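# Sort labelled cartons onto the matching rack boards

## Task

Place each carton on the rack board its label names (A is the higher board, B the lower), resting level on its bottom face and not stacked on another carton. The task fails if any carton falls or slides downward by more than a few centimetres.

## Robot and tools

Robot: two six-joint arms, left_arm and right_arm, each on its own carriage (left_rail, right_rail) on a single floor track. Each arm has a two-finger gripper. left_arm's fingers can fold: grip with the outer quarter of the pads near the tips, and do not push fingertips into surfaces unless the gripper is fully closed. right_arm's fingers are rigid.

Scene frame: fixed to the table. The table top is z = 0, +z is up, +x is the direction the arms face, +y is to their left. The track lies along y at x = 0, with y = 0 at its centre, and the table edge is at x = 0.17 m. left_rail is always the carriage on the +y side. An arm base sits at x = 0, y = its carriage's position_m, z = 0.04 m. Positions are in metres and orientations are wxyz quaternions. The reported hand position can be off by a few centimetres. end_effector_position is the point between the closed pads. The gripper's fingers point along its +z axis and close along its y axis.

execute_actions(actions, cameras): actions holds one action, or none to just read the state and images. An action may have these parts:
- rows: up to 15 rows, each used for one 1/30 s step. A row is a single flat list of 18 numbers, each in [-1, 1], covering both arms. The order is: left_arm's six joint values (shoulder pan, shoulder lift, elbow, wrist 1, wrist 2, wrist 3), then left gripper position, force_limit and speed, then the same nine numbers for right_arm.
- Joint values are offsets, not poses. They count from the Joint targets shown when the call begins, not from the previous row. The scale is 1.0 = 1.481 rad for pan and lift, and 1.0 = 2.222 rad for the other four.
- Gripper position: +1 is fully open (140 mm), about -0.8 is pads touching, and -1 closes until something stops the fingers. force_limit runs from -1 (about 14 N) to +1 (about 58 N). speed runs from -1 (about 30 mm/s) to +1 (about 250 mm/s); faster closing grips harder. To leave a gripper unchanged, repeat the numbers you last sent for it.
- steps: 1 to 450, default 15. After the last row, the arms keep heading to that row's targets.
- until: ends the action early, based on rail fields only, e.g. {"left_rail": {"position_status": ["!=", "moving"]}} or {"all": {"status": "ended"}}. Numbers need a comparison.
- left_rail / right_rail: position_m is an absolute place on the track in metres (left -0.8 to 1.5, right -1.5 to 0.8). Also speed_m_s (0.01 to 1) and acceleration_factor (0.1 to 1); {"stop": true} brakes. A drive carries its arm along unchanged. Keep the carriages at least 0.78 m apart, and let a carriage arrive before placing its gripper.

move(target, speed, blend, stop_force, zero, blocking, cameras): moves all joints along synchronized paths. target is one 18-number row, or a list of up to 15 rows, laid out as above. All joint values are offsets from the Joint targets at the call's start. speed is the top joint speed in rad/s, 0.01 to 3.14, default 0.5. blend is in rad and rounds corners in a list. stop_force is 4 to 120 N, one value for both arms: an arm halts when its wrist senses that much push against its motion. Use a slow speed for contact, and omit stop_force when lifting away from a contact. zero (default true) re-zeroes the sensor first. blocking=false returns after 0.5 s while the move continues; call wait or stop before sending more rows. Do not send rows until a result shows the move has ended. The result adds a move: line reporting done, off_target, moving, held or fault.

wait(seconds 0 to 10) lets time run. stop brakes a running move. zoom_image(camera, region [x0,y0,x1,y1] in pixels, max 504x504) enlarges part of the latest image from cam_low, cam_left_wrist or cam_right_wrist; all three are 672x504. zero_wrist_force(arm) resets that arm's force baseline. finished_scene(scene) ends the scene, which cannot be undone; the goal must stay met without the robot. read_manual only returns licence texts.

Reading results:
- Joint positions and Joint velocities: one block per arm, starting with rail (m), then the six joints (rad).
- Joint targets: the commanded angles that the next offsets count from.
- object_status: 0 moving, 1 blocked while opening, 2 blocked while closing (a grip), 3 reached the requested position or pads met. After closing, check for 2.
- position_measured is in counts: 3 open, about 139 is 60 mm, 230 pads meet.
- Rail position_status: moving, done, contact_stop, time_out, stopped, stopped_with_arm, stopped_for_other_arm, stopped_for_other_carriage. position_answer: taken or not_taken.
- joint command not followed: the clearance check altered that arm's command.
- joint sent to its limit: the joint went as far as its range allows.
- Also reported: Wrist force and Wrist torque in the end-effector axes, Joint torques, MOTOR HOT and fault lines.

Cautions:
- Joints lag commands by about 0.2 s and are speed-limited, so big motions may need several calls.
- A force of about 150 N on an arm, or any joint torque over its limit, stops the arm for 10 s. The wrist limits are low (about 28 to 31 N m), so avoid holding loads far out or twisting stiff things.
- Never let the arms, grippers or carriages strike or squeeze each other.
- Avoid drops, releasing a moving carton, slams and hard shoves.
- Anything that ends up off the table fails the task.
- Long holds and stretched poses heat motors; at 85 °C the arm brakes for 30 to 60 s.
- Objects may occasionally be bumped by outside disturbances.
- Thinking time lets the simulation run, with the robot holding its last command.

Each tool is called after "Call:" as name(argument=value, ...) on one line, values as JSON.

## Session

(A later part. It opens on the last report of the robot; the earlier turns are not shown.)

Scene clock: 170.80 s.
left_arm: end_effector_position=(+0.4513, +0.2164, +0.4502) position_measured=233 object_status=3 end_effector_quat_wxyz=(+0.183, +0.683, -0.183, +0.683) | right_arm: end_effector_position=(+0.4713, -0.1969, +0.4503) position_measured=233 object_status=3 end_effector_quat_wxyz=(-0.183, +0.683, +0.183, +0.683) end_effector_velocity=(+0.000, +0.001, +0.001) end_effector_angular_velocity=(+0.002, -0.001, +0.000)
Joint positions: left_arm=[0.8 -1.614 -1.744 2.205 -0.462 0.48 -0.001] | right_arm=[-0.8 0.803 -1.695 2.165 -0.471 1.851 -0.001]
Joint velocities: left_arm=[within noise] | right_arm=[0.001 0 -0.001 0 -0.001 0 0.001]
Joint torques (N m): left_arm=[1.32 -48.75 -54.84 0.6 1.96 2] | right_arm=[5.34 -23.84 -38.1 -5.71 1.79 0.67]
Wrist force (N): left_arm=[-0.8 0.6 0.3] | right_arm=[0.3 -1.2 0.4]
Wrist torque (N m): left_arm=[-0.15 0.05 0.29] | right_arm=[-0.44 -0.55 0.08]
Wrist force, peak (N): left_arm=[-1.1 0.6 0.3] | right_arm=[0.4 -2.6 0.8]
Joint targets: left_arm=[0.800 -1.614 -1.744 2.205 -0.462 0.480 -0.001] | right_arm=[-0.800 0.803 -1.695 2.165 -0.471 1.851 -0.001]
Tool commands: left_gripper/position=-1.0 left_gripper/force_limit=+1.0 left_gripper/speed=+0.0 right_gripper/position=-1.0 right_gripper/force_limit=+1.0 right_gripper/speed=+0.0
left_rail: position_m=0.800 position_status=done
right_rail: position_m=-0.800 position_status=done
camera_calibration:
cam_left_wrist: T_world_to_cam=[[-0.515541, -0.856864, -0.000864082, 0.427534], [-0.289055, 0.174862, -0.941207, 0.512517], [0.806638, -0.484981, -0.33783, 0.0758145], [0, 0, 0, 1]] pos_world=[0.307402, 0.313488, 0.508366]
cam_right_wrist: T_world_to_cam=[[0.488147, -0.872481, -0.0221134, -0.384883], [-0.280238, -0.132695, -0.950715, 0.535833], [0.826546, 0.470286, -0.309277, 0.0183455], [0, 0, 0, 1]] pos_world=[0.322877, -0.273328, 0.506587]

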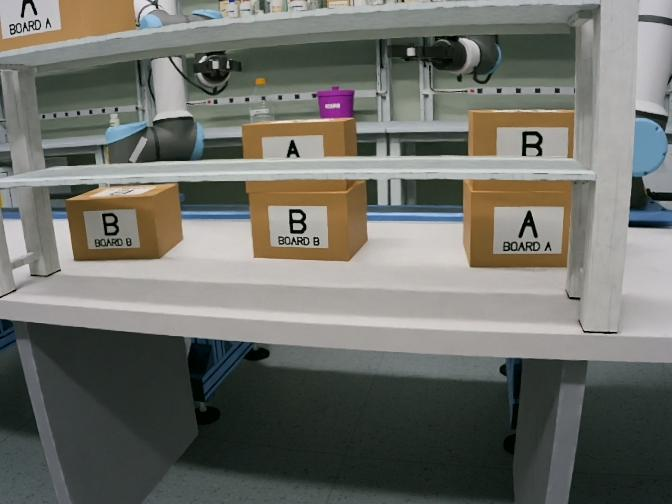

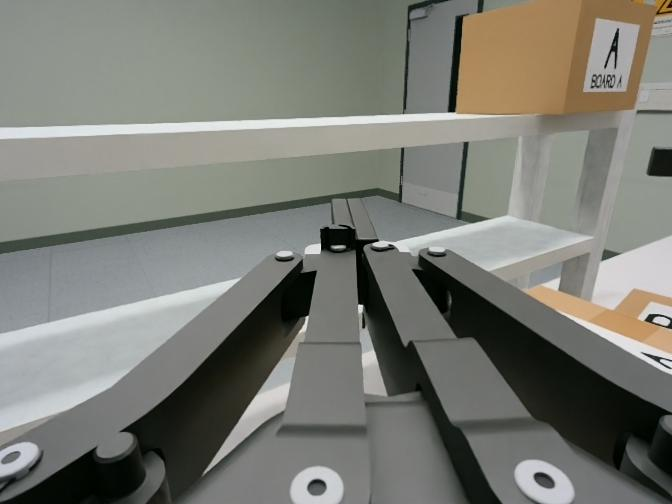

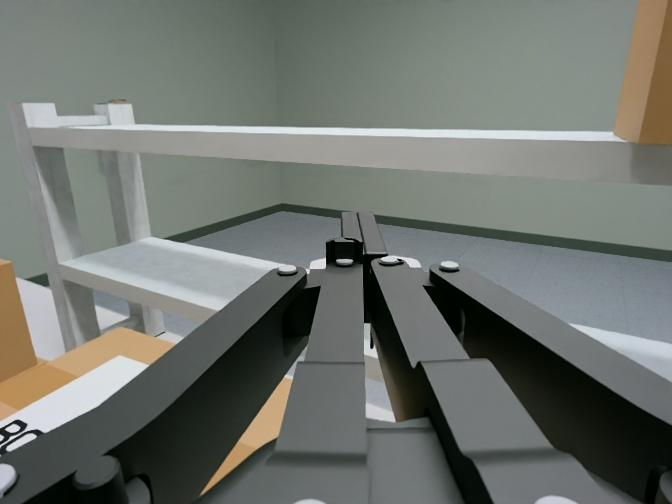

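Call:
move(target=[-0.0646,0.1922,0.0595,-0.1872,-0.0428,0,-1,1,0,0.0499,0.1701,0.0687,-0.1816,0.0329,0,-1,1,0], speed=0.35)

Call:
move(target=[0.0256,0.0747,-0.0634,0.0136,0.0171,0,-1,1,0,0.0682,0.0641,-0.0549,0.0122,0.0455,0,-1,1,0], speed=0.06, stop_force=14)

Scene clock: 192.10 s.
left_arm: end_effector_position=(+0.4073, +0.1766, +0.2701) position_measured=233 object_status=3 end_effector_quat_wxyz=(+0.183, +0.683, -0.183, +0.683) | right_arm: end_effector_position=(+0.4456, -0.1764, +0.2700) position_measured=233 object_status=3 end_effector_quat_wxyz=(-0.183, +0.683, +0.183, +0.683)
Joint positions: left_arm=[0.8 -1.71 -1.46 2.338 -0.878 0.385 -0.001] | right_arm=[-0.8 0.877 -1.443 2.317 -0.874 1.924 -0.001]
Joint velocities: within noise
Joint torques (N m): left_arm=[-15.37 -20.36 -21.1 -3.71 -2.89 2.19] | right_arm=[10.37 -35.01 -21.84 -7.24 3.37 -0.16]
Wrist force (N): left_arm=[-0.7 0.3 -0.2] | right_arm=[-0.1 -1.4 0.3]
Wrist torque (N m): left_arm=[-0.20 -0.01 0.28] | right_arm=[-0.50 -0.43 0.11]
Wrist force, peak (N): left_arm=[-2.5 0.5 -0.3] | right_arm=[2.4 -0.9 0.1]
Joint targets: left_arm=[0.800 -1.710 -1.460 2.338 -0.878 0.385 -0.001] | right_arm=[-0.800 0.877 -1.443 2.317 -0.874 1.924 -0.001]
left_rail: position_m=0.800 position_status=done
right_rail: position_m=-0.800 position_status=done
move: done
camera_calibration:
cam_left_wrist: T_world_to_cam=[[-0.516113, -0.856519, -0.00173301, 0.370986], [-0.288856, 0.17596, -0.941064, 0.336876], [0.806344, -0.485194, -0.338225, 0.0313468], [0, 0, 0, 1]] pos_world=[0.263503, 0.273689, 0.328267]
cam_right_wrist: T_world_to_cam=[[0.488819, -0.872114, -0.0217575, -0.35879], [-0.280833, -0.133696, -0.950399, 0.359958], [0.825947, 0.470683, -0.310271, -0.025187], [0, 0, 0, 1]] pos_world=[0.297275, -0.252926, 0.326482]

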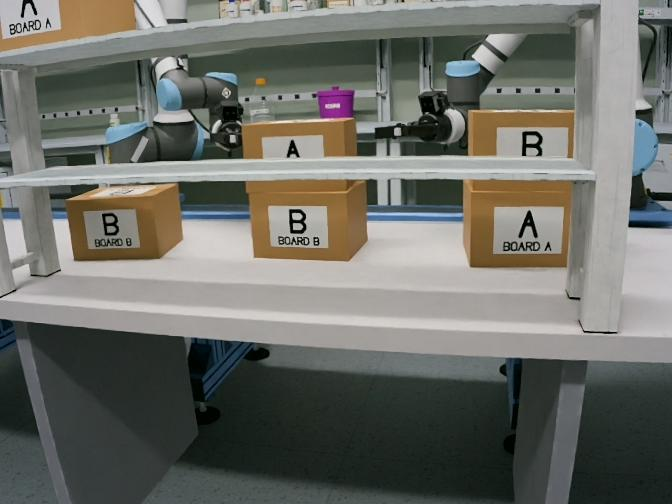

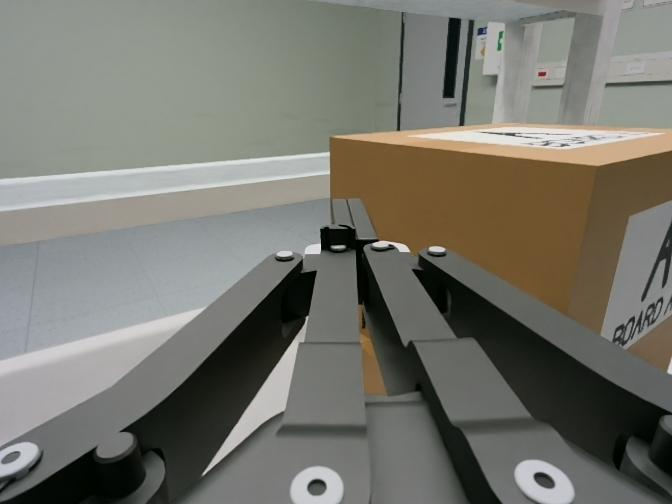

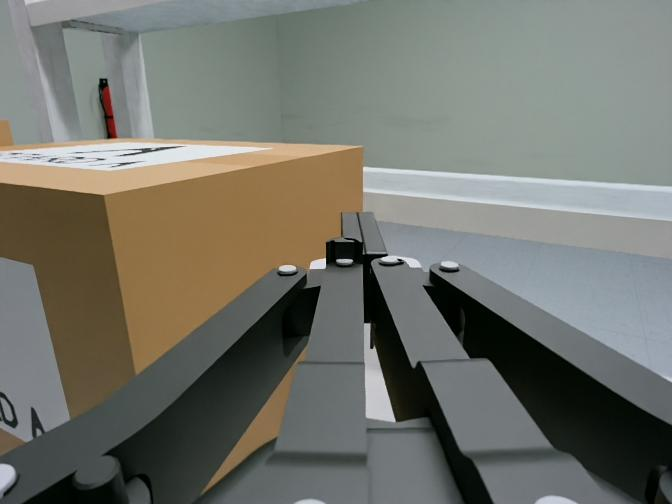

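Scene clock: 194.83 s.
left_arm: end_effector_position=(+0.4123, +0.1289, +0.2708) position_measured=233 object_status=3 end_effector_quat_wxyz=(+0.183, +0.683, -0.183, +0.683) | right_arm: end_effector_position=(+0.4421, -0.1319, +0.2704) position_measured=233 object_status=3 end_effector_quat_wxyz=(-0.183, +0.683, +0.183, +0.683)
Joint positions: left_arm=[0.8 -1.686 -1.389 2.248 -0.859 0.409 -0.001] | right_arm=[-0.8 0.941 -1.382 2.239 -0.857 1.988 -0.001]
Joint velocities: within noise
Joint torques (N m): left_arm=[-16.94 -67.84 -24.08 -3.85 -0.49 1.99] | right_arm=[-9.7 -57.78 -24.28 -5.78 -6.31 -0.21]
Wrist force (N): left_arm=[2.8 -4.7 -3.1] | right_arm=[5.9 9.5 -8.5]
Wrist torque (N m): left_arm=[-0.07 0.18 0.25] | right_arm=[-0.53 -0.27 0.26]
Wrist force, peak (N): left_arm=[12.8 -20.4 -21.4] | right_arm=[8.2 24.2 -14.8]
Joint targets: left_arm=[0.800 -1.686 -1.389 2.248 -0.859 0.409 -0.001] | right_arm=[-0.800 0.941 -1.382 2.239 -0.857 1.988 -0.001]
left_rail: position_m=0.800 position_status=done
right_rail: position_m=-0.800 position_status=done
move: contact (left_arm, right_arm); left_arm: the elbow is farthest, 0.051 rad from its target; right_arm: the elbow is farthest, 0.044 rad from its target
camera_calibration:
cam_left_wrist: T_world_to_cam=[[-0.516113, -0.856519, -0.00173373, 0.332712], [-0.288931, 0.176006, -0.941032, 0.347371], [0.806317, -0.485178, -0.338314, 0.00444081], [0, 0, 0, 1]] pos_world=[0.268503, 0.225989, 0.328967]
cam_right_wrist: T_world_to_cam=[[0.488841, -0.872104, -0.0216734, -0.318294], [-0.280868, -0.133817, -0.950372, 0.36528], [0.825922, 0.470668, -0.310361, -0.043084], [0, 0, 0, 1]] pos_world=[0.293775, -0.208426, 0.326882]

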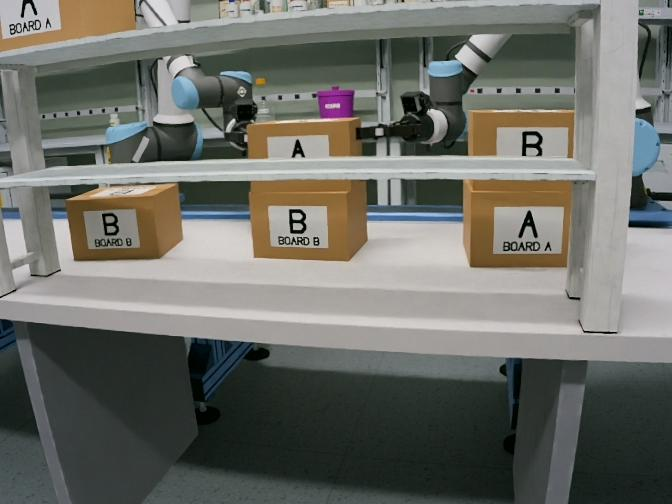

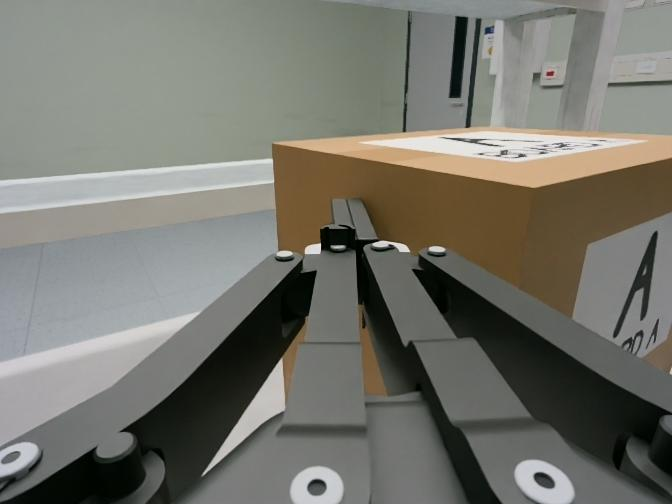

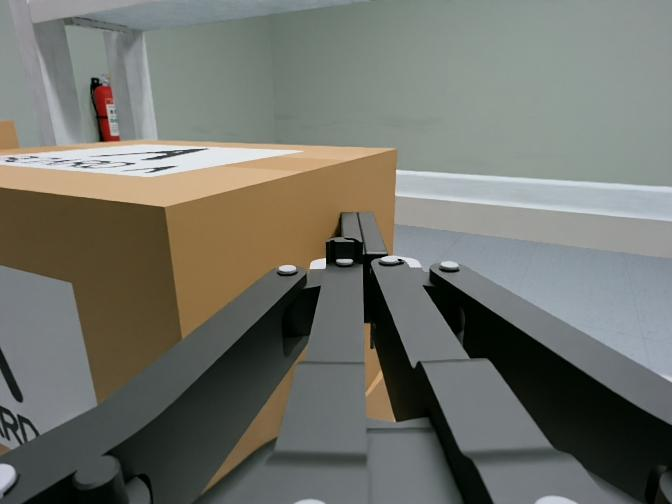

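Call:
move(target=[0.0008,0.0024,-0.002,0.0004,0.0005,0,-1,1,0,0.0023,0.0022,-0.0019,0.0004,0.0015,0,-1,1,0], speed=0.02, cameras=[])

Scene clock: 202.13 s.
left_arm: end_effector_position=(+0.4127, +0.1267, +0.2707) position_measured=233 object_status=3 end_effector_quat_wxyz=(+0.183, +0.683, -0.183, +0.683) | right_arm: end_effector_position=(+0.4419, -0.1297, +0.2704) position_measured=233 object_status=3 end_effector_quat_wxyz=(-0.183, +0.683, +0.183, +0.683)
Joint positions: left_arm=[0.8 -1.685 -1.386 2.244 -0.858 0.41 -0.001] | right_arm=[-0.8 0.944 -1.379 2.235 -0.856 1.992 -0.001]
Joint velocities: within noise
Joint torques (N m): left_arm=[5.12 -13.63 -61.45 -0.03 18.77 1.96] | right_arm=[33.25 -27.1 -48.9 0.67 -6.11 -0.18]
Wrist force (N): left_arm=[23.9 -35.8 -45.9] | right_arm=[11.9 41.0 -22.5]
Wrist torque (N m): left_arm=[0.48 0.99 0.07] | right_arm=[-1.44 -0.17 0.36]
Wrist force, peak (N): left_arm=[23.9 -35.8 -45.9] | right_arm=[11.9 41.0 -22.5]
Joint targets: left_arm=[0.800 -1.685 -1.386 2.244 -0.858 0.410 -0.001] | right_arm=[-0.800 0.945 -1.379 2.235 -0.856 1.992 -0.001]
left_rail: position_m=0.800 position_status=done
right_rail: position_m=-0.800 position_status=done
move: done
No camera images: "cameras" was empty.

Call:
move(target=[[0,-0.0458,-0.0142,0.0447,0,0,-1,1,0,0,-0.0456,-0.0141,0.0445,0,0,-1,1,0],[0,-0.0859,-0.0313,0.0886,0,0,-1,1,0,0,-0.0855,-0.0311,0.0881,0,0,-1,1,0],[0,-0.1206,-0.0512,0.1316,0,0,-1,1,0,0,-0.1198,-0.0509,0.1308,0,0,-1,1,0],[0,-0.1497,-0.0737,0.1734,0,0,-1,1,0,0,-0.1486,-0.0733,0.1723,0,0,-1,1,0],[0,-0.1732,-0.0985,0.2139,0,0,-1,1,0,0,-0.1721,-0.098,0.2127,0,0,-1,1,0],[0,-0.1916,-0.1257,0.2533,0,0,-1,1,0,0,-0.1905,-0.125,0.252,0,0,-1,1,0],[0,-0.2051,-0.155,0.2916,0,0,-1,1,0,0,-0.2041,-0.1543,0.2903,0,0,-1,1,0],[0,-0.2137,-0.1865,0.3289,0,0,-1,1,0,0,-0.2127,-0.1857,0.3275,0,0,-1,1,0]], speed=0.18, blend=0.012, cameras=["cam_right_wrist"])

Call:
move(target=[[0.06,0.0218,-0.0127,-0.0018,0.04,0,-1,1,0,-0.0461,0.0047,-0.0028,-0.0004,-0.0307,0,-1,1,0],[0.1165,0.0467,-0.0279,-0.0032,0.0777,0,-1,1,0,-0.0895,0.0126,-0.0075,-0.0009,-0.0597,0,-1,1,0],[0.1698,0.0743,-0.0456,-0.0039,0.1131,0,-1,1,0,-0.1305,0.0236,-0.0141,-0.0016,-0.0869,0,-1,1,0],[0.2197,0.105,-0.0659,-0.0041,0.1464,0,-1,1,0,-0.1689,0.0377,-0.0226,-0.0025,-0.1126,0,-1,1,0],[0.2616,0.1352,-0.087,-0.0031,0.1743,0,-1,1,0,-0.2073,0.0567,-0.0344,-0.0033,-0.1382,0,-1,1,0],[0.3006,0.1667,-0.1102,-0.0009,0.2004,0,-1,1,0,-0.2428,0.0779,-0.0483,-0.0036,-0.1618,0,-1,1,0],[0.3367,0.1997,-0.1355,0.0024,0.2244,0,-1,1,0,-0.2752,0.1014,-0.0642,-0.0034,-0.1834,0,-1,1,0],[0.3698,0.234,-0.1629,0.007,0.2465,0,-1,1,0,-0.3047,0.1273,-0.0823,-0.0026,-0.2031,0,-1,1,0]], speed=0.13, blend=0.012)

Scene clock: 271.47 s.
left_arm: end_effector_position=(+0.4126, +0.1265, +0.6357) position_measured=233 object_status=3 end_effector_quat_wxyz=(+0.183, +0.683, -0.183, +0.683) | right_arm: end_effector_position=(+0.4419, -0.1293, +0.6354) position_measured=233 object_status=3 end_effector_quat_wxyz=(-0.183, +0.683, +0.183, +0.683)
Joint positions: left_arm=[0.8 -1.685 -1.702 1.83 -0.127 0.41 -0.001] | right_arm=[-0.8 0.945 -1.694 1.823 -0.129 1.992 -0.001]
Joint velocities: within noise
Joint torques (N m): left_arm=[-31.45 -41.22 -76.79 -3.18 10.41 1.68] | right_arm=[31.84 -43.07 -64.73 -4.55 -21.96 -0.32]
Wrist force (N): left_arm=[-7.7 -39.7 -29.2] | right_arm=[-8.4 45.6 -17.6]
Wrist torque (N m): left_arm=[0.71 -0.35 0.31] | right_arm=[-1.62 -0.77 0.17]
Wrist force, peak (N): left_arm=[27.3 -39.3 -50.2] | right_arm=[-9.1 52.4 -20.2]
Joint targets: left_arm=[0.800 -1.685 -1.702 1.829 -0.127 0.410 -0.001] | right_arm=[-0.800 0.945 -1.694 1.823 -0.128 1.992 -0.001]
left_rail: position_m=0.800 position_status=done
right_rail: position_m=-0.800 position_status=done
move: done
camera_calibration:
cam_right_wrist: T_world_to_cam=[[0.488819, -0.872114, -0.0217575, -0.307957], [-0.280833, -0.133696, -0.950399, 0.712397], [0.825947, 0.470683, -0.310271, 0.0690419], [0, 0, 0, 1]] pos_world=[0.293575, -0.205826, 0.691782]
Images, in order (width x height): cam_right_wrist 672x504.

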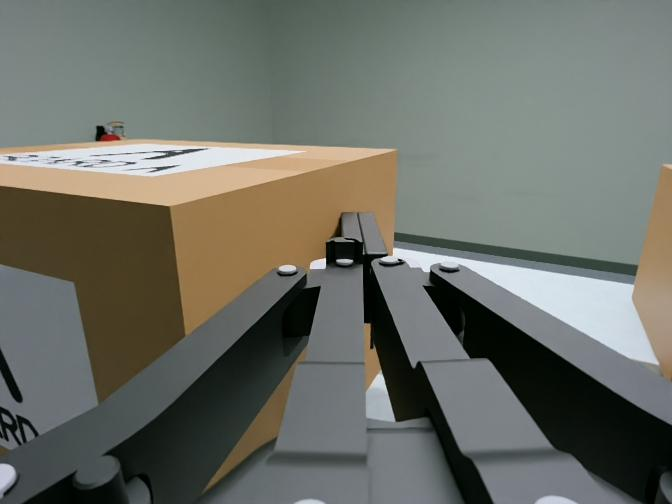

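Scene clock: 276.23 s.
left_arm: end_effector_position=(+0.7465, +0.0689, +0.6357) position_measured=233 object_status=3 end_effector_quat_wxyz=(+0.183, +0.683, -0.183, +0.683) | right_arm: end_effector_position=(+0.7465, -0.1891, +0.6356) position_measured=233 object_status=3 end_effector_quat_wxyz=(-0.183, +0.683, +0.183, +0.683)
Joint positions: left_arm=[0.8 -1.137 -1.356 1.468 -0.111 0.958 -0.001] | right_arm=[-0.8 0.493 -1.505 1.64 -0.134 1.54 -0.001]
Joint velocities: within noise
Joint torques (N m): left_arm=[-20.22 -42.33 -76.75 -4.25 21.81 1.65] | right_arm=[15.47 -43.37 -64.05 -3.54 -21.04 -0.44]
Wrist force (N): left_arm=[-8.3 -38.5 -21.5] | right_arm=[-9.7 34.1 -23.0]
Wrist torque (N m): left_arm=[0.75 -0.29 0.29] | right_arm=[-2.10 -0.71 0.16]
Wrist force, peak (N): left_arm=[-8.5 -43.0 -30.8] | right_arm=[-9.2 48.4 -19.6]
Joint targets: left_arm=[0.800 -1.137 -1.356 1.467 -0.111 0.958 -0.001] | right_arm=[-0.800 0.493 -1.505 1.640 -0.134 1.540 -0.001]
left_rail: position_m=0.800 position_status=done
right_rail: position_m=-0.800 position_status=done
move: done
camera_calibration:
cam_left_wrist: T_world_to_cam=[[-0.515945, -0.85662, -0.001695, 0.454276], [-0.289089, 0.175981, -0.940988, 0.798009], [0.806367, -0.485008, -0.338436, -0.170549], [0, 0, 0, 1]] pos_world=[0.602602, 0.16599, 0.693966]
cam_right_wrist: T_world_to_cam=[[0.488795, -0.872125, -0.0218399, -0.508929], [-0.280876, -0.133621, -0.950397, 0.790273], [0.825947, 0.470683, -0.310272, -0.154301], [0, 0, 0, 1]] pos_world=[0.598175, -0.265626, 0.692082]

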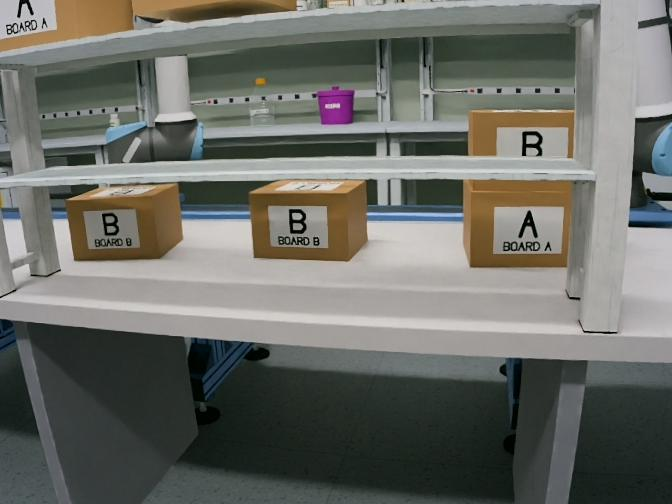

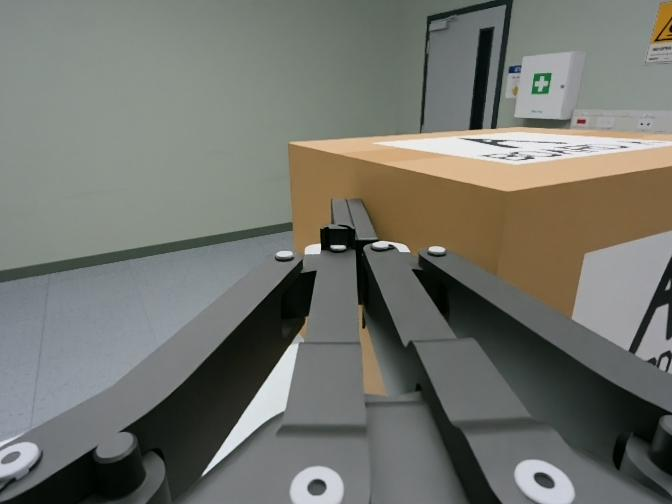

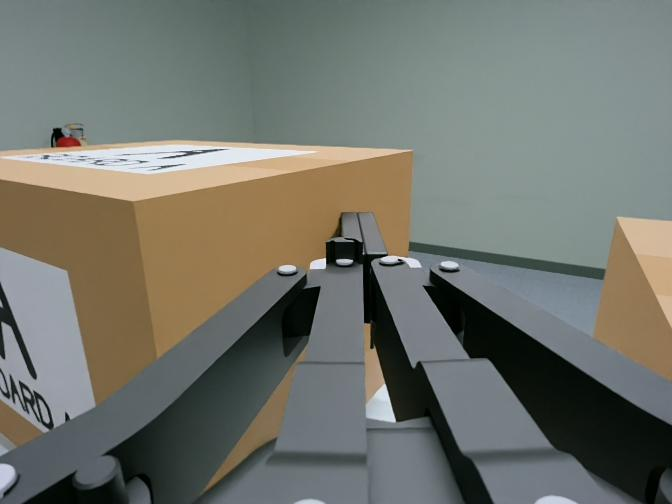

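Call:
move(target=[0,0.0084,0.0329,-0.0384,0,0,-1,1,0,0,0.0098,0.0329,-0.0395,0,0,-1,1,0], speed=0.03, stop_force=10, cameras=[])

Scene clock: 289.63 s.
left_arm: end_effector_position=(+0.7468, +0.0685, +0.6029) position_measured=233 object_status=3 end_effector_quat_wxyz=(+0.183, +0.683, -0.183, +0.683) | right_arm: end_effector_position=(+0.7471, -0.1890, +0.6022) position_measured=233 object_status=3 end_effector_quat_wxyz=(-0.183, +0.683, +0.183, +0.683)
Joint positions: left_arm=[0.8 -1.137 -1.348 1.515 -0.168 0.958 -0.001] | right_arm=[-0.8 0.493 -1.496 1.689 -0.193 1.54 -0.001]
Joint velocities: within noise
Joint torques (N m): left_arm=[-27.33 -71.2 -69.21 -2.83 20.44 1.66] | right_arm=[27.88 -61.34 -58.01 -2.75 -20.06 -0.28]
Wrist force (N): left_arm=[0.7 -41.1 -23.5] | right_arm=[-2.5 41.6 -27.4]
Wrist torque (N m): left_arm=[0.79 0.06 0.22] | right_arm=[-2.04 -0.55 0.30]
Wrist force, peak (N): left_arm=[-8.3 -43.3 -24.1] | right_arm=[4.9 42.1 -31.2]
Joint targets: left_arm=[0.800 -1.137 -1.348 1.515 -0.168 0.958 -0.001] | right_arm=[-0.800 0.493 -1.496 1.689 -0.193 1.540 -0.001]
left_rail: position_m=0.800 position_status=done
right_rail: position_m=-0.800 position_status=done
move: contact (left_arm, right_arm); left_arm: the wrist 1 is farthest, 0.029 rad from its target; right_arm: the wrist 1 is farthest, 0.029 rad from its target
No camera images: "cameras" was empty.

Call:
move(target=[[-0.1116,-0.1654,0.1255,-0.0148,-0.0744,0,-1,1,0,-0.0068,-0.1808,0.1151,0.0054,-0.0045,0,-1,1,0],[-0.3082,-0.3713,0.3595,-0.1116,-0.1271,0,-1,1,0,0.2564,-0.0656,0.1725,-0.1288,0.0924,0,-1,1,0]], speed=0.4, cameras=[])

Call:
execute_actions(actions=[{"left_rail":{"position_m":1.22},"steps":200,"until":{"left_rail":{"position_status":["!=","moving"]}}}], cameras=[])

Call:
execute_actions(actions=[{"right_rail":{"position_m":-0.42},"steps":200,"until":{"right_rail":{"position_status":["!=","moving"]}}}])

Scene clock: 308.70 s.
left_arm: end_effector_position=(+0.4277, +0.2514, +0.4498) position_measured=233 object_status=3 end_effector_quat_wxyz=(+0.242, +0.665, -0.242, +0.664) | right_arm: end_effector_position=(+0.4448, -0.0909, +0.4500) position_measured=233 object_status=3 end_effector_quat_wxyz=(-0.242, +0.664, +0.242, +0.665)
Joint positions: left_arm=[0.8 -1.593 -1.898 2.314 -0.415 0.676 -0.001] | right_arm=[-0.8 0.873 -1.593 2.072 -0.479 1.746 -0.001]
Joint velocities: within noise
Joint torques (N m): left_arm=[-14.01 -36.97 -34.74 -4.71 -2.68 1.72] | right_arm=[11.66 -29.16 -32.08 -7.02 3.87 -0.25]
Wrist force (N): left_arm=[-0.9 0.4 0.1] | right_arm=[-4.0 -0.5 0.3]
Wrist torque (N m): left_arm=[-0.17 0.05 0.28] | right_arm=[-0.28 0.43 0.11]
Wrist force, peak (N): left_arm=[1.4 -41.7 -23.1] | right_arm=[-2.8 41.8 -27.5]
Joint targets: left_arm=[0.800 -1.593 -1.898 2.314 -0.415 0.676 -0.001] | right_arm=[-0.800 0.873 -1.593 2.072 -0.479 1.746 -0.001]
left_rail: position_m=0.800 position_status=done
right_rail: position_m=-0.800 position_status=done
move: done
No camera images: "cameras" was empty.

Scene clock: 310.57 s.
left_arm: end_effector_position=(+0.4276, +0.6713, +0.4497) position_measured=233 object_status=3 end_effector_quat_wxyz=(+0.242, +0.665, -0.242, +0.664) end_effector_velocity=(+0.000, +0.001, +0.000) end_effector_angular_velocity=(+0.000, +0.000, -0.001) | right_arm: end_effector_position=(+0.4447, -0.0908, +0.4499) position_measured=233 object_status=3 end_effector_quat_wxyz=(-0.242, +0.664, +0.242, +0.665)
Joint positions: left_arm=[1.22 -1.593 -1.898 2.314 -0.415 0.675 -0.001] | right_arm=[-0.8 0.873 -1.593 2.072 -0.479 1.746 -0.001]
Joint velocities: left_arm=[0.001 0 0 0.001 0 0 0] | right_arm=[within noise]
Joint torques (N m): left_arm=[7.71 -4.21 -51.83 0.06 0.48 1.71] | right_arm=[10.23 -29.05 -34.18 -6.44 3.34 -0.16]
Wrist force (N): left_arm=[-0.8 0.1 0.3] | right_arm=[-4.2 -0.6 0.1]
Wrist torque (N m): left_arm=[-0.25 0.01 0.28] | right_arm=[-0.31 0.47 0.11]
Wrist force, peak (N): left_arm=[-1.0 2.4 1.3] | right_arm=[-4.4 -0.4 -0.1]
Joint targets: left_arm=[1.220 -1.593 -1.898 2.314 -0.415 0.676 -0.001] | right_arm=[-0.800 0.873 -1.593 2.072 -0.479 1.746 -0.001]
Tool commands: left_gripper/position=-1.0 left_gripper/force_limit=+1.0 left_gripper/speed=+0.0 right_gripper/position=-1.0 right_gripper/force_limit=+1.0 right_gripper/speed=+0.0
left_rail: position_m=1.220 position_status=done
right_rail: position_m=-0.800 position_status=done
No camera images: "cameras" was empty.

Scene clock: 312.37 s.
left_arm: end_effector_position=(+0.4276, +0.6714, +0.4497) position_measured=233 object_status=3 end_effector_quat_wxyz=(+0.242, +0.665, -0.242, +0.664) | right_arm: end_effector_position=(+0.4447, +0.2891, +0.4499) position_measured=233 object_status=3 end_effector_quat_wxyz=(-0.242, +0.664, +0.242, +0.665) end_effector_velocity=(+0.001, +0.000, +0.000) end_effector_angular_velocity=(-0.001, -0.001, -0.002)
Joint positions: left_arm=[1.22 -1.593 -1.898 2.314 -0.415 0.676 -0.001] | right_arm=[-0.42 0.873 -1.593 2.072 -0.479 1.746 -0.001]
Joint velocities: left_arm=[within noise] | right_arm=[0.001 -0.001 0 0 0 0.001 -0.002]
Joint torques (N m): left_arm=[11.94 2.7 -56.09 0.22 1.88 1.62] | right_arm=[6.84 -43.69 -37.84 -5.85 1.61 -0.22]
Wrist force (N): left_arm=[-0.9 -0.1 0.4] | right_arm=[-4.2 -0.3 0.0]
Wrist torque (N m): left_arm=[-0.29 0.06 0.28] | right_arm=[-0.25 0.48 0.11]
Wrist force, peak (N): left_arm=[-1.1 0.4 0.1] | right_arm=[-4.5 -1.5 0.9]
Joint targets: left_arm=[1.220 -1.593 -1.898 2.314 -0.415 0.676 -0.001] | right_arm=[-0.420 0.873 -1.593 2.072 -0.479 1.746 -0.001]
Tool commands: left_gripper/position=-1.0 left_gripper/force_limit=+1.0 left_gripper/speed=+0.0 right_gripper/position=-1.0 right_gripper/force_limit=+1.0 right_gripper/speed=+0.0
left_rail: position_m=1.220 position_status=done
right_rail: position_m=-0.420 position_status=done
camera_calibration:
cam_left_wrist: T_world_to_cam=[[-0.656603, -0.754233, -0.00236388, 0.797264], [-0.254086, 0.224145, -0.94085, 0.377459], [0.71015, -0.617164, -0.338814, 0.445819], [0, 0, 0, 1]] pos_world=[0.302794, 0.791861, 0.508067]
cam_right_wrist: T_world_to_cam=[[0.632738, -0.774059, -0.0218234, -0.0407508], [-0.253098, -0.18009, -0.950531, 0.594011], [0.731836, 0.60696, -0.309862, -0.185411], [0, 0, 0, 1]] pos_world=[0.311818, 0.187969, 0.506284]

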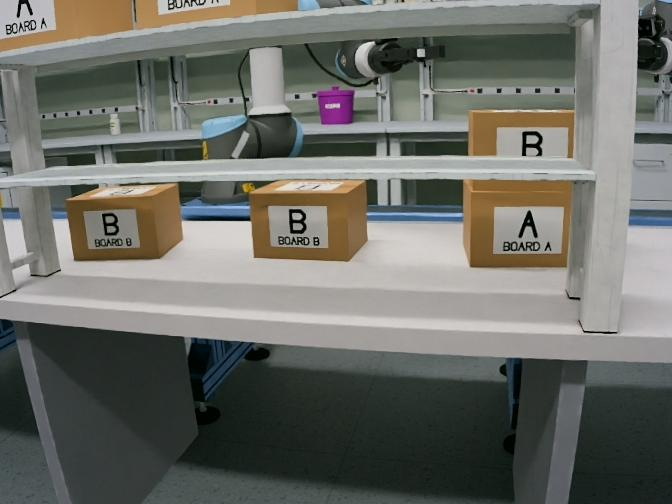

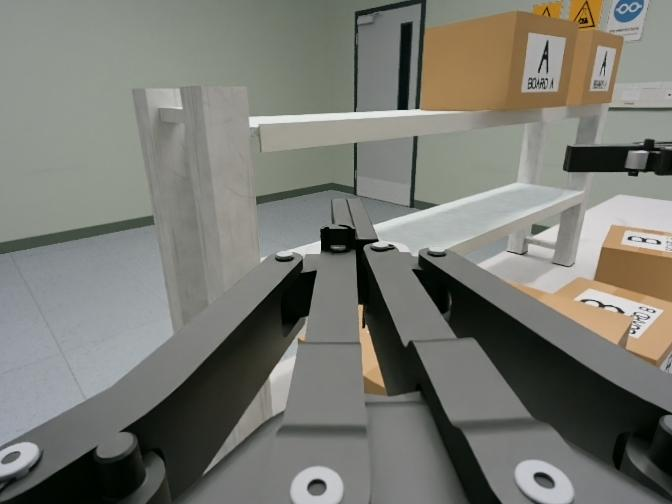

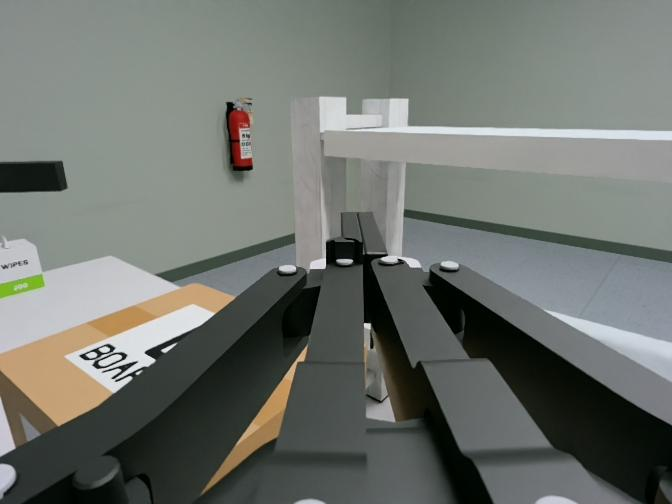

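Call:
move(target=[0.0084,0.1618,0.0719,-0.1802,0.0056,0,-1,1,0,0.0071,0.119,0.0666,-0.1459,0.0047,0,-1,1,0], speed=0.35)

Call:
move(target=[0.0011,0.0724,-0.0457,-0.0025,0.0007,0,-1,1,0,0.0452,0.0533,-0.046,0.0104,0.0301,0,-1,1,0], speed=0.06, stop_force=14)

Scene clock: 329.10 s.
left_arm: end_effector_position=(+0.4316, +0.6611, +0.2950) position_measured=233 object_status=3 end_effector_quat_wxyz=(+0.242, +0.665, -0.242, +0.664) | right_arm: end_effector_position=(+0.4378, +0.2889, +0.2950) position_measured=233 object_status=3 end_effector_quat_wxyz=(-0.242, +0.664, +0.242, +0.665)
Joint positions: left_arm=[1.22 -1.581 -1.658 2.474 -0.816 0.688 -0.001] | right_arm=[-0.42 0.884 -1.417 2.22 -0.803 1.756 -0.001]
Joint velocities: within noise
Joint torques (N m): left_arm=[11.82 -8.47 -23.14 -5.59 1.76 2.05] | right_arm=[11.09 -39.73 -22.95 -7.46 3.54 -0.12]
Wrist force (N): left_arm=[-0.8 0.2 0.4] | right_arm=[-3.9 -0.4 0.3]
Wrist torque (N m): left_arm=[-0.21 0.06 0.27] | right_arm=[-0.29 0.42 0.10]
Wrist force, peak (N): left_arm=[-2.2 0.1 0.3] | right_arm=[-5.2 -0.2 0.0]
Joint targets: left_arm=[1.220 -1.581 -1.658 2.474 -0.816 0.688 -0.001] | right_arm=[-0.420 0.884 -1.416 2.220 -0.803 1.756 -0.001]
left_rail: position_m=1.220 position_status=done
right_rail: position_m=-0.420 position_status=done
move: done
camera_calibration:
cam_left_wrist: T_world_to_cam=[[-0.656549, -0.754282, -0.00151643, 0.79141], [-0.254181, 0.223139, -0.941064, 0.236006], [0.710165, -0.617469, -0.338226, 0.384269], [0, 0, 0, 1]] pos_world=[0.306694, 0.781558, 0.353266]
cam_right_wrist: T_world_to_cam=[[0.632839, -0.773974, -0.0218646, -0.0399518], [-0.253171, -0.180154, -0.950499, 0.445014], [0.731723, 0.607049, -0.309957, -0.228187], [0, 0, 0, 1]] pos_world=[0.304917, 0.18777, 0.351384]

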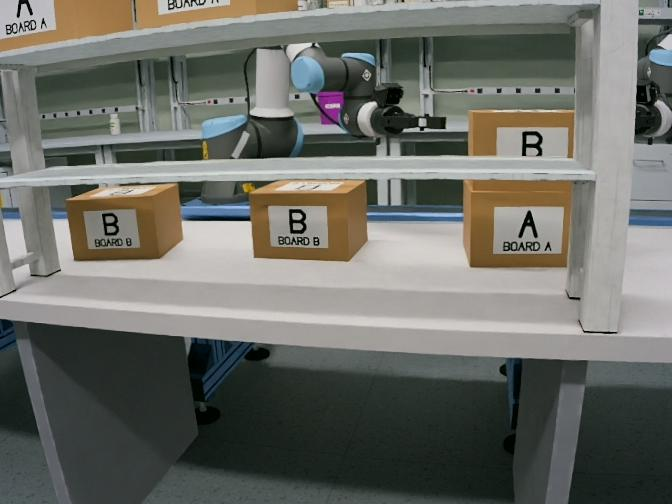

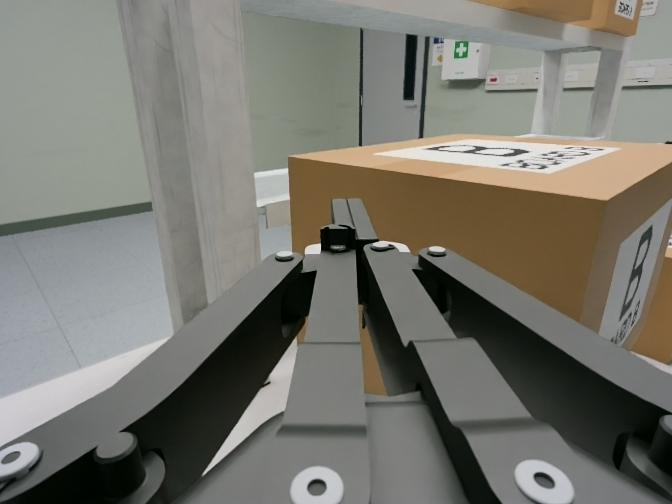

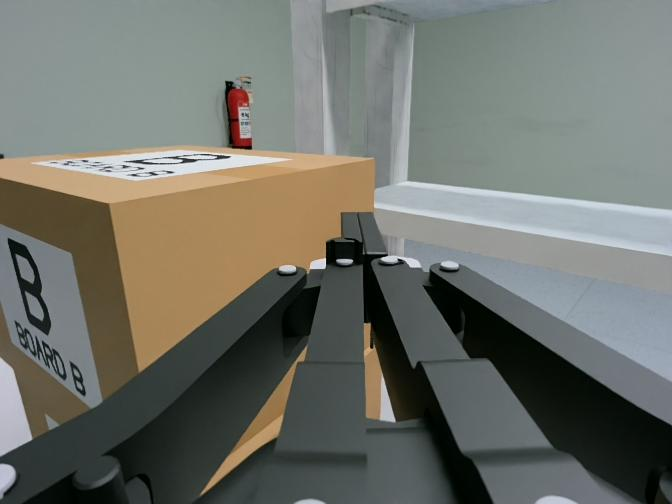

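Scene clock: 332.07 s.
left_arm: end_effector_position=(+0.4316, +0.6129, +0.2955) position_measured=233 object_status=3 end_effector_quat_wxyz=(+0.242, +0.665, -0.242, +0.664) | right_arm: end_effector_position=(+0.4383, +0.3325, +0.2953) position_measured=233 object_status=3 end_effector_quat_wxyz=(-0.242, +0.664, +0.242, +0.665)
Joint positions: left_arm=[1.22 -1.58 -1.576 2.396 -0.82 0.689 -0.001] | right_arm=[-0.42 0.935 -1.356 2.142 -0.786 1.807 -0.001]
Joint velocities: within noise
Joint torques (N m): left_arm=[-20.79 -49.39 -31.46 0.14 0.92 1.6] | right_arm=[-11.06 -63.71 -26.75 -6.41 -4.73 -0.33]
Wrist force (N): left_arm=[5.2 -8.0 -11.5] | right_arm=[0.1 7.7 -7.6]
Wrist torque (N m): left_arm=[-0.07 0.27 0.23] | right_arm=[-0.48 0.54 0.23]
Wrist force, peak (N): left_arm=[16.6 -25.2 -30.3] | right_arm=[5.7 21.6 -22.7]
Joint targets: left_arm=[1.220 -1.580 -1.576 2.396 -0.820 0.689 -0.001] | right_arm=[-0.420 0.935 -1.356 2.142 -0.786 1.807 -0.001]
left_rail: position_m=1.220 position_status=done
right_rail: position_m=-0.420 position_status=done
move: contact (left_arm, right_arm); left_arm: the shoulder lift is farthest, 0.025 rad from its target; right_arm: the elbow is farthest, 0.024 rad from its target
camera_calibration:
cam_left_wrist: T_world_to_cam=[[-0.656516, -0.754311, -0.00161256, 0.7551], [-0.254148, 0.22321, -0.941056, 0.247167], [0.710208, -0.617408, -0.338247, 0.354625], [0, 0, 0, 1]] pos_world=[0.306694, 0.733359, 0.353766]
cam_right_wrist: T_world_to_cam=[[0.632841, -0.773973, -0.0218663, -0.00665724], [-0.253102, -0.180095, -0.950529, 0.453264], [0.731746, 0.607068, -0.309866, -0.254983], [0, 0, 0, 1]] pos_world=[0.305518, 0.23127, 0.351684]

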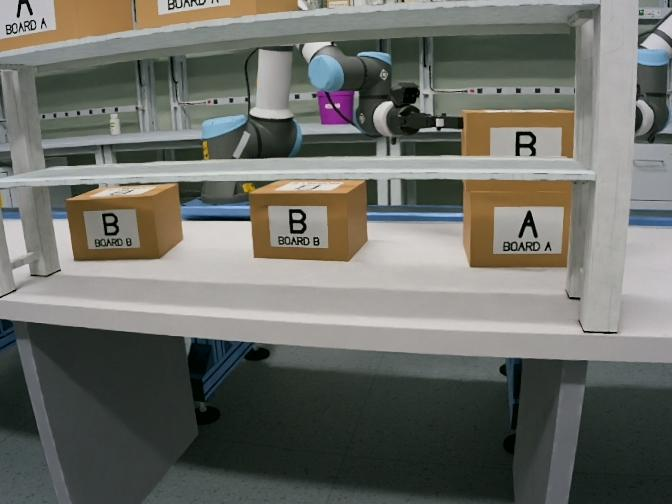

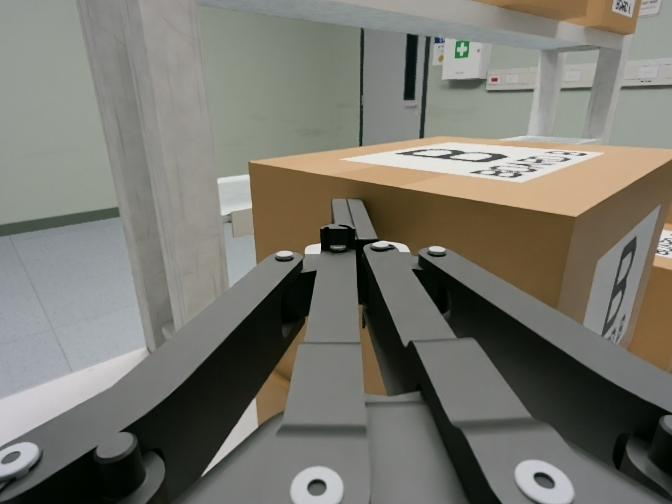

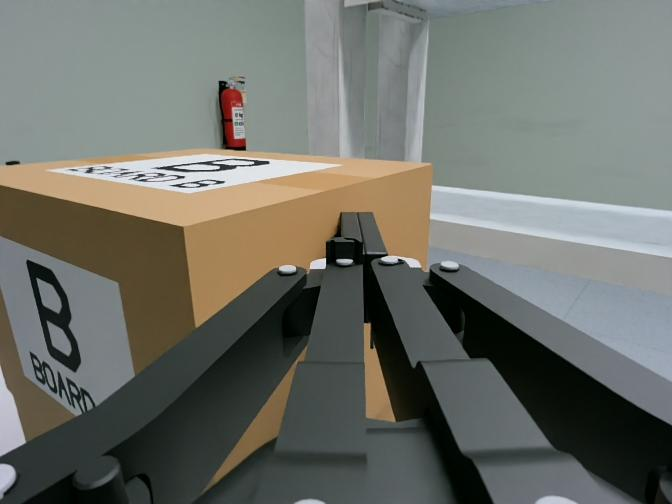

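Call:
move(target=[0,0.0025,-0.0016,-0.0001,0,0,-1,1,0,0.0018,0.0021,-0.0018,0.0004,0.0012,0,-1,1,0], speed=0.02, cameras=[])

Scene clock: 337.67 s.
left_arm: end_effector_position=(+0.4316, +0.6108, +0.2955) position_measured=233 object_status=3 end_effector_quat_wxyz=(+0.242, +0.665, -0.242, +0.664) | right_arm: end_effector_position=(+0.4383, +0.3346, +0.2952) position_measured=233 object_status=3 end_effector_quat_wxyz=(-0.242, +0.664, +0.242, +0.665)
Joint positions: left_arm=[1.22 -1.58 -1.572 2.393 -0.82 0.689 -0.001] | right_arm=[-0.42 0.937 -1.353 2.138 -0.785 1.81 -0.001]
Joint velocities: within noise
Joint torques (N m): left_arm=[-18.21 3.74 -63.51 -5.03 8.11 1.44] | right_arm=[30.25 -26.95 -50.76 0.38 -3.9 0.1]
Wrist force (N): left_arm=[22.8 -36.4 -47.6] | right_arm=[11.2 35.3 -39.9]
Wrist torque (N m): left_arm=[0.45 0.96 0.09] | right_arm=[-1.14 0.90 0.34]
Wrist force, peak (N): left_arm=[22.8 -36.4 -47.6] | right_arm=[11.2 35.3 -39.9]
Joint targets: left_arm=[1.220 -1.580 -1.572 2.393 -0.820 0.689 -0.001] | right_arm=[-0.420 0.937 -1.353 2.138 -0.785 1.810 -0.001]
left_rail: position_m=1.220 position_status=done
right_rail: position_m=-0.420 position_status=done
move: done
No camera images: "cameras" was empty.

Call:
move(target=[[0,-0.0569,-0.0214,0.0593,0,0,-1,1,0,0,-0.0454,-0.0175,0.0477,0,0,-1,1,0],[0,-0.1034,-0.0468,0.1157,0,0,-1,1,0,0,-0.0847,-0.0387,0.0952,0,0,-1,1,0],[0.0622,-0.0329,-0.0878,0.1097,0.0414,0,-1,1,0,-0.0743,-0.1121,-0.0187,0.0934,-0.0495,0,-1,1,0],[0.1113,0.0322,-0.1311,0.1096,0.0742,0,-1,1,0,-0.1525,-0.1342,-0.0033,0.0928,-0.1017,0,-1,1,0],[0.151,0.0937,-0.1768,0.1144,0.1007,0,-1,1,0,-0.233,-0.15,0.0072,0.0927,-0.1553,0,-1,1,0],[0.1839,0.1526,-0.2251,0.1234,0.1226,0,-1,1,0,-0.3138,-0.1585,0.0128,0.0928,-0.2091,0,-1,1,0]], speed=0.14, blend=0.012)

Scene clock: 386.00 s.
left_arm: end_effector_position=(+0.5918, +0.4433, +0.4012) position_measured=233 object_status=3 end_effector_quat_wxyz=(+0.242, +0.665, -0.242, +0.664) | right_arm: end_effector_position=(+0.5985, +0.1672, +0.4011) position_measured=233 object_status=3 end_effector_quat_wxyz=(-0.242, +0.664, +0.242, +0.665)
Joint positions: left_arm=[1.22 -1.307 -1.346 1.893 -0.546 0.961 -0.001] | right_arm=[-0.42 0.473 -1.588 2.166 -0.579 1.346 -0.001]
Joint velocities: within noise
Joint torques (N m): left_arm=[-13.66 -46.06 -81.95 -4.75 19.82 1.99] | right_arm=[14.22 -57.71 -43.24 -3.94 -20.16 -0.46]
Wrist force (N): left_arm=[-9.3 -34.3 -28.9] | right_arm=[-12.5 35.0 -26.3]
Wrist torque (N m): left_arm=[0.49 -0.39 0.25] | right_arm=[-1.25 0.11 0.11]
Wrist force, peak (N): left_arm=[24.1 -38.5 -51.2] | right_arm=[-14.0 46.2 -34.8]
Joint targets: left_arm=[1.220 -1.307 -1.346 1.892 -0.546 0.962 -0.001] | right_arm=[-0.420 0.473 -1.588 2.166 -0.579 1.345 -0.001]
left_rail: position_m=1.220 position_status=done
right_rail: position_m=-0.420 position_status=done
move: done
camera_calibration:
cam_left_wrist: T_world_to_cam=[[-0.656516, -0.754311, -0.00161256, 0.732513], [-0.254148, 0.22321, -0.941056, 0.425207], [0.710208, -0.617408, -0.338247, 0.17189], [0, 0, 0, 1]] pos_world=[0.466894, 0.563759, 0.459466]
cam_right_wrist: T_world_to_cam=[[0.632633, -0.774145, -0.0217925, -0.233449], [-0.253031, -0.180019, -0.950562, 0.564577], [0.73195, 0.606872, -0.309768, -0.23919], [0, 0, 0, 1]] pos_world=[0.465618, 0.0660689, 0.457485]

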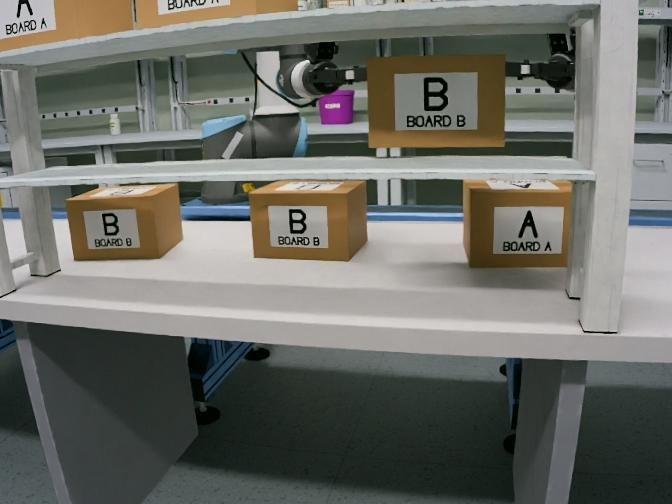

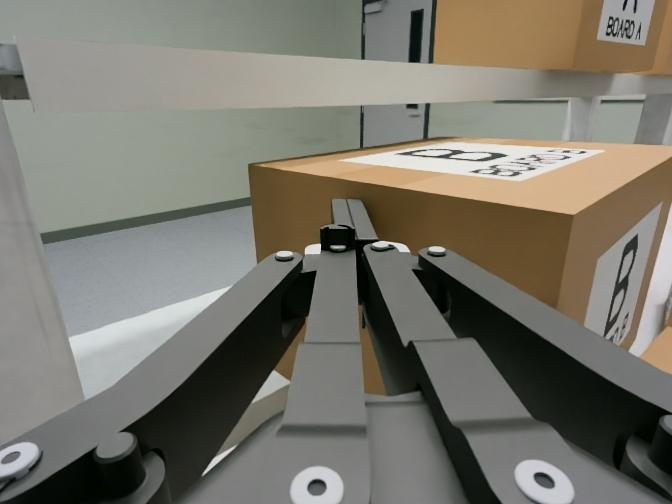

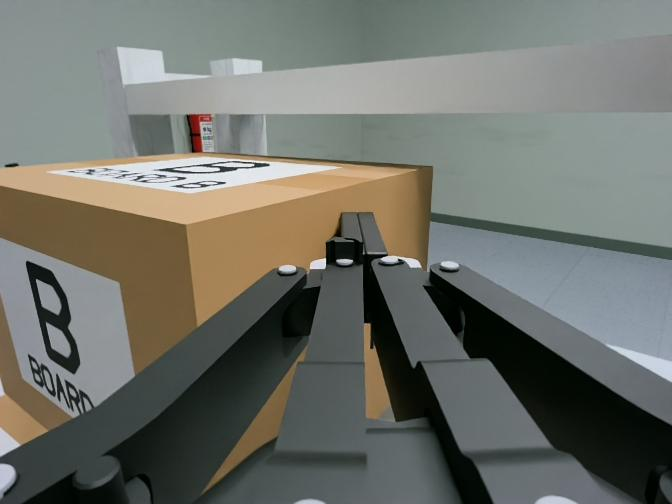

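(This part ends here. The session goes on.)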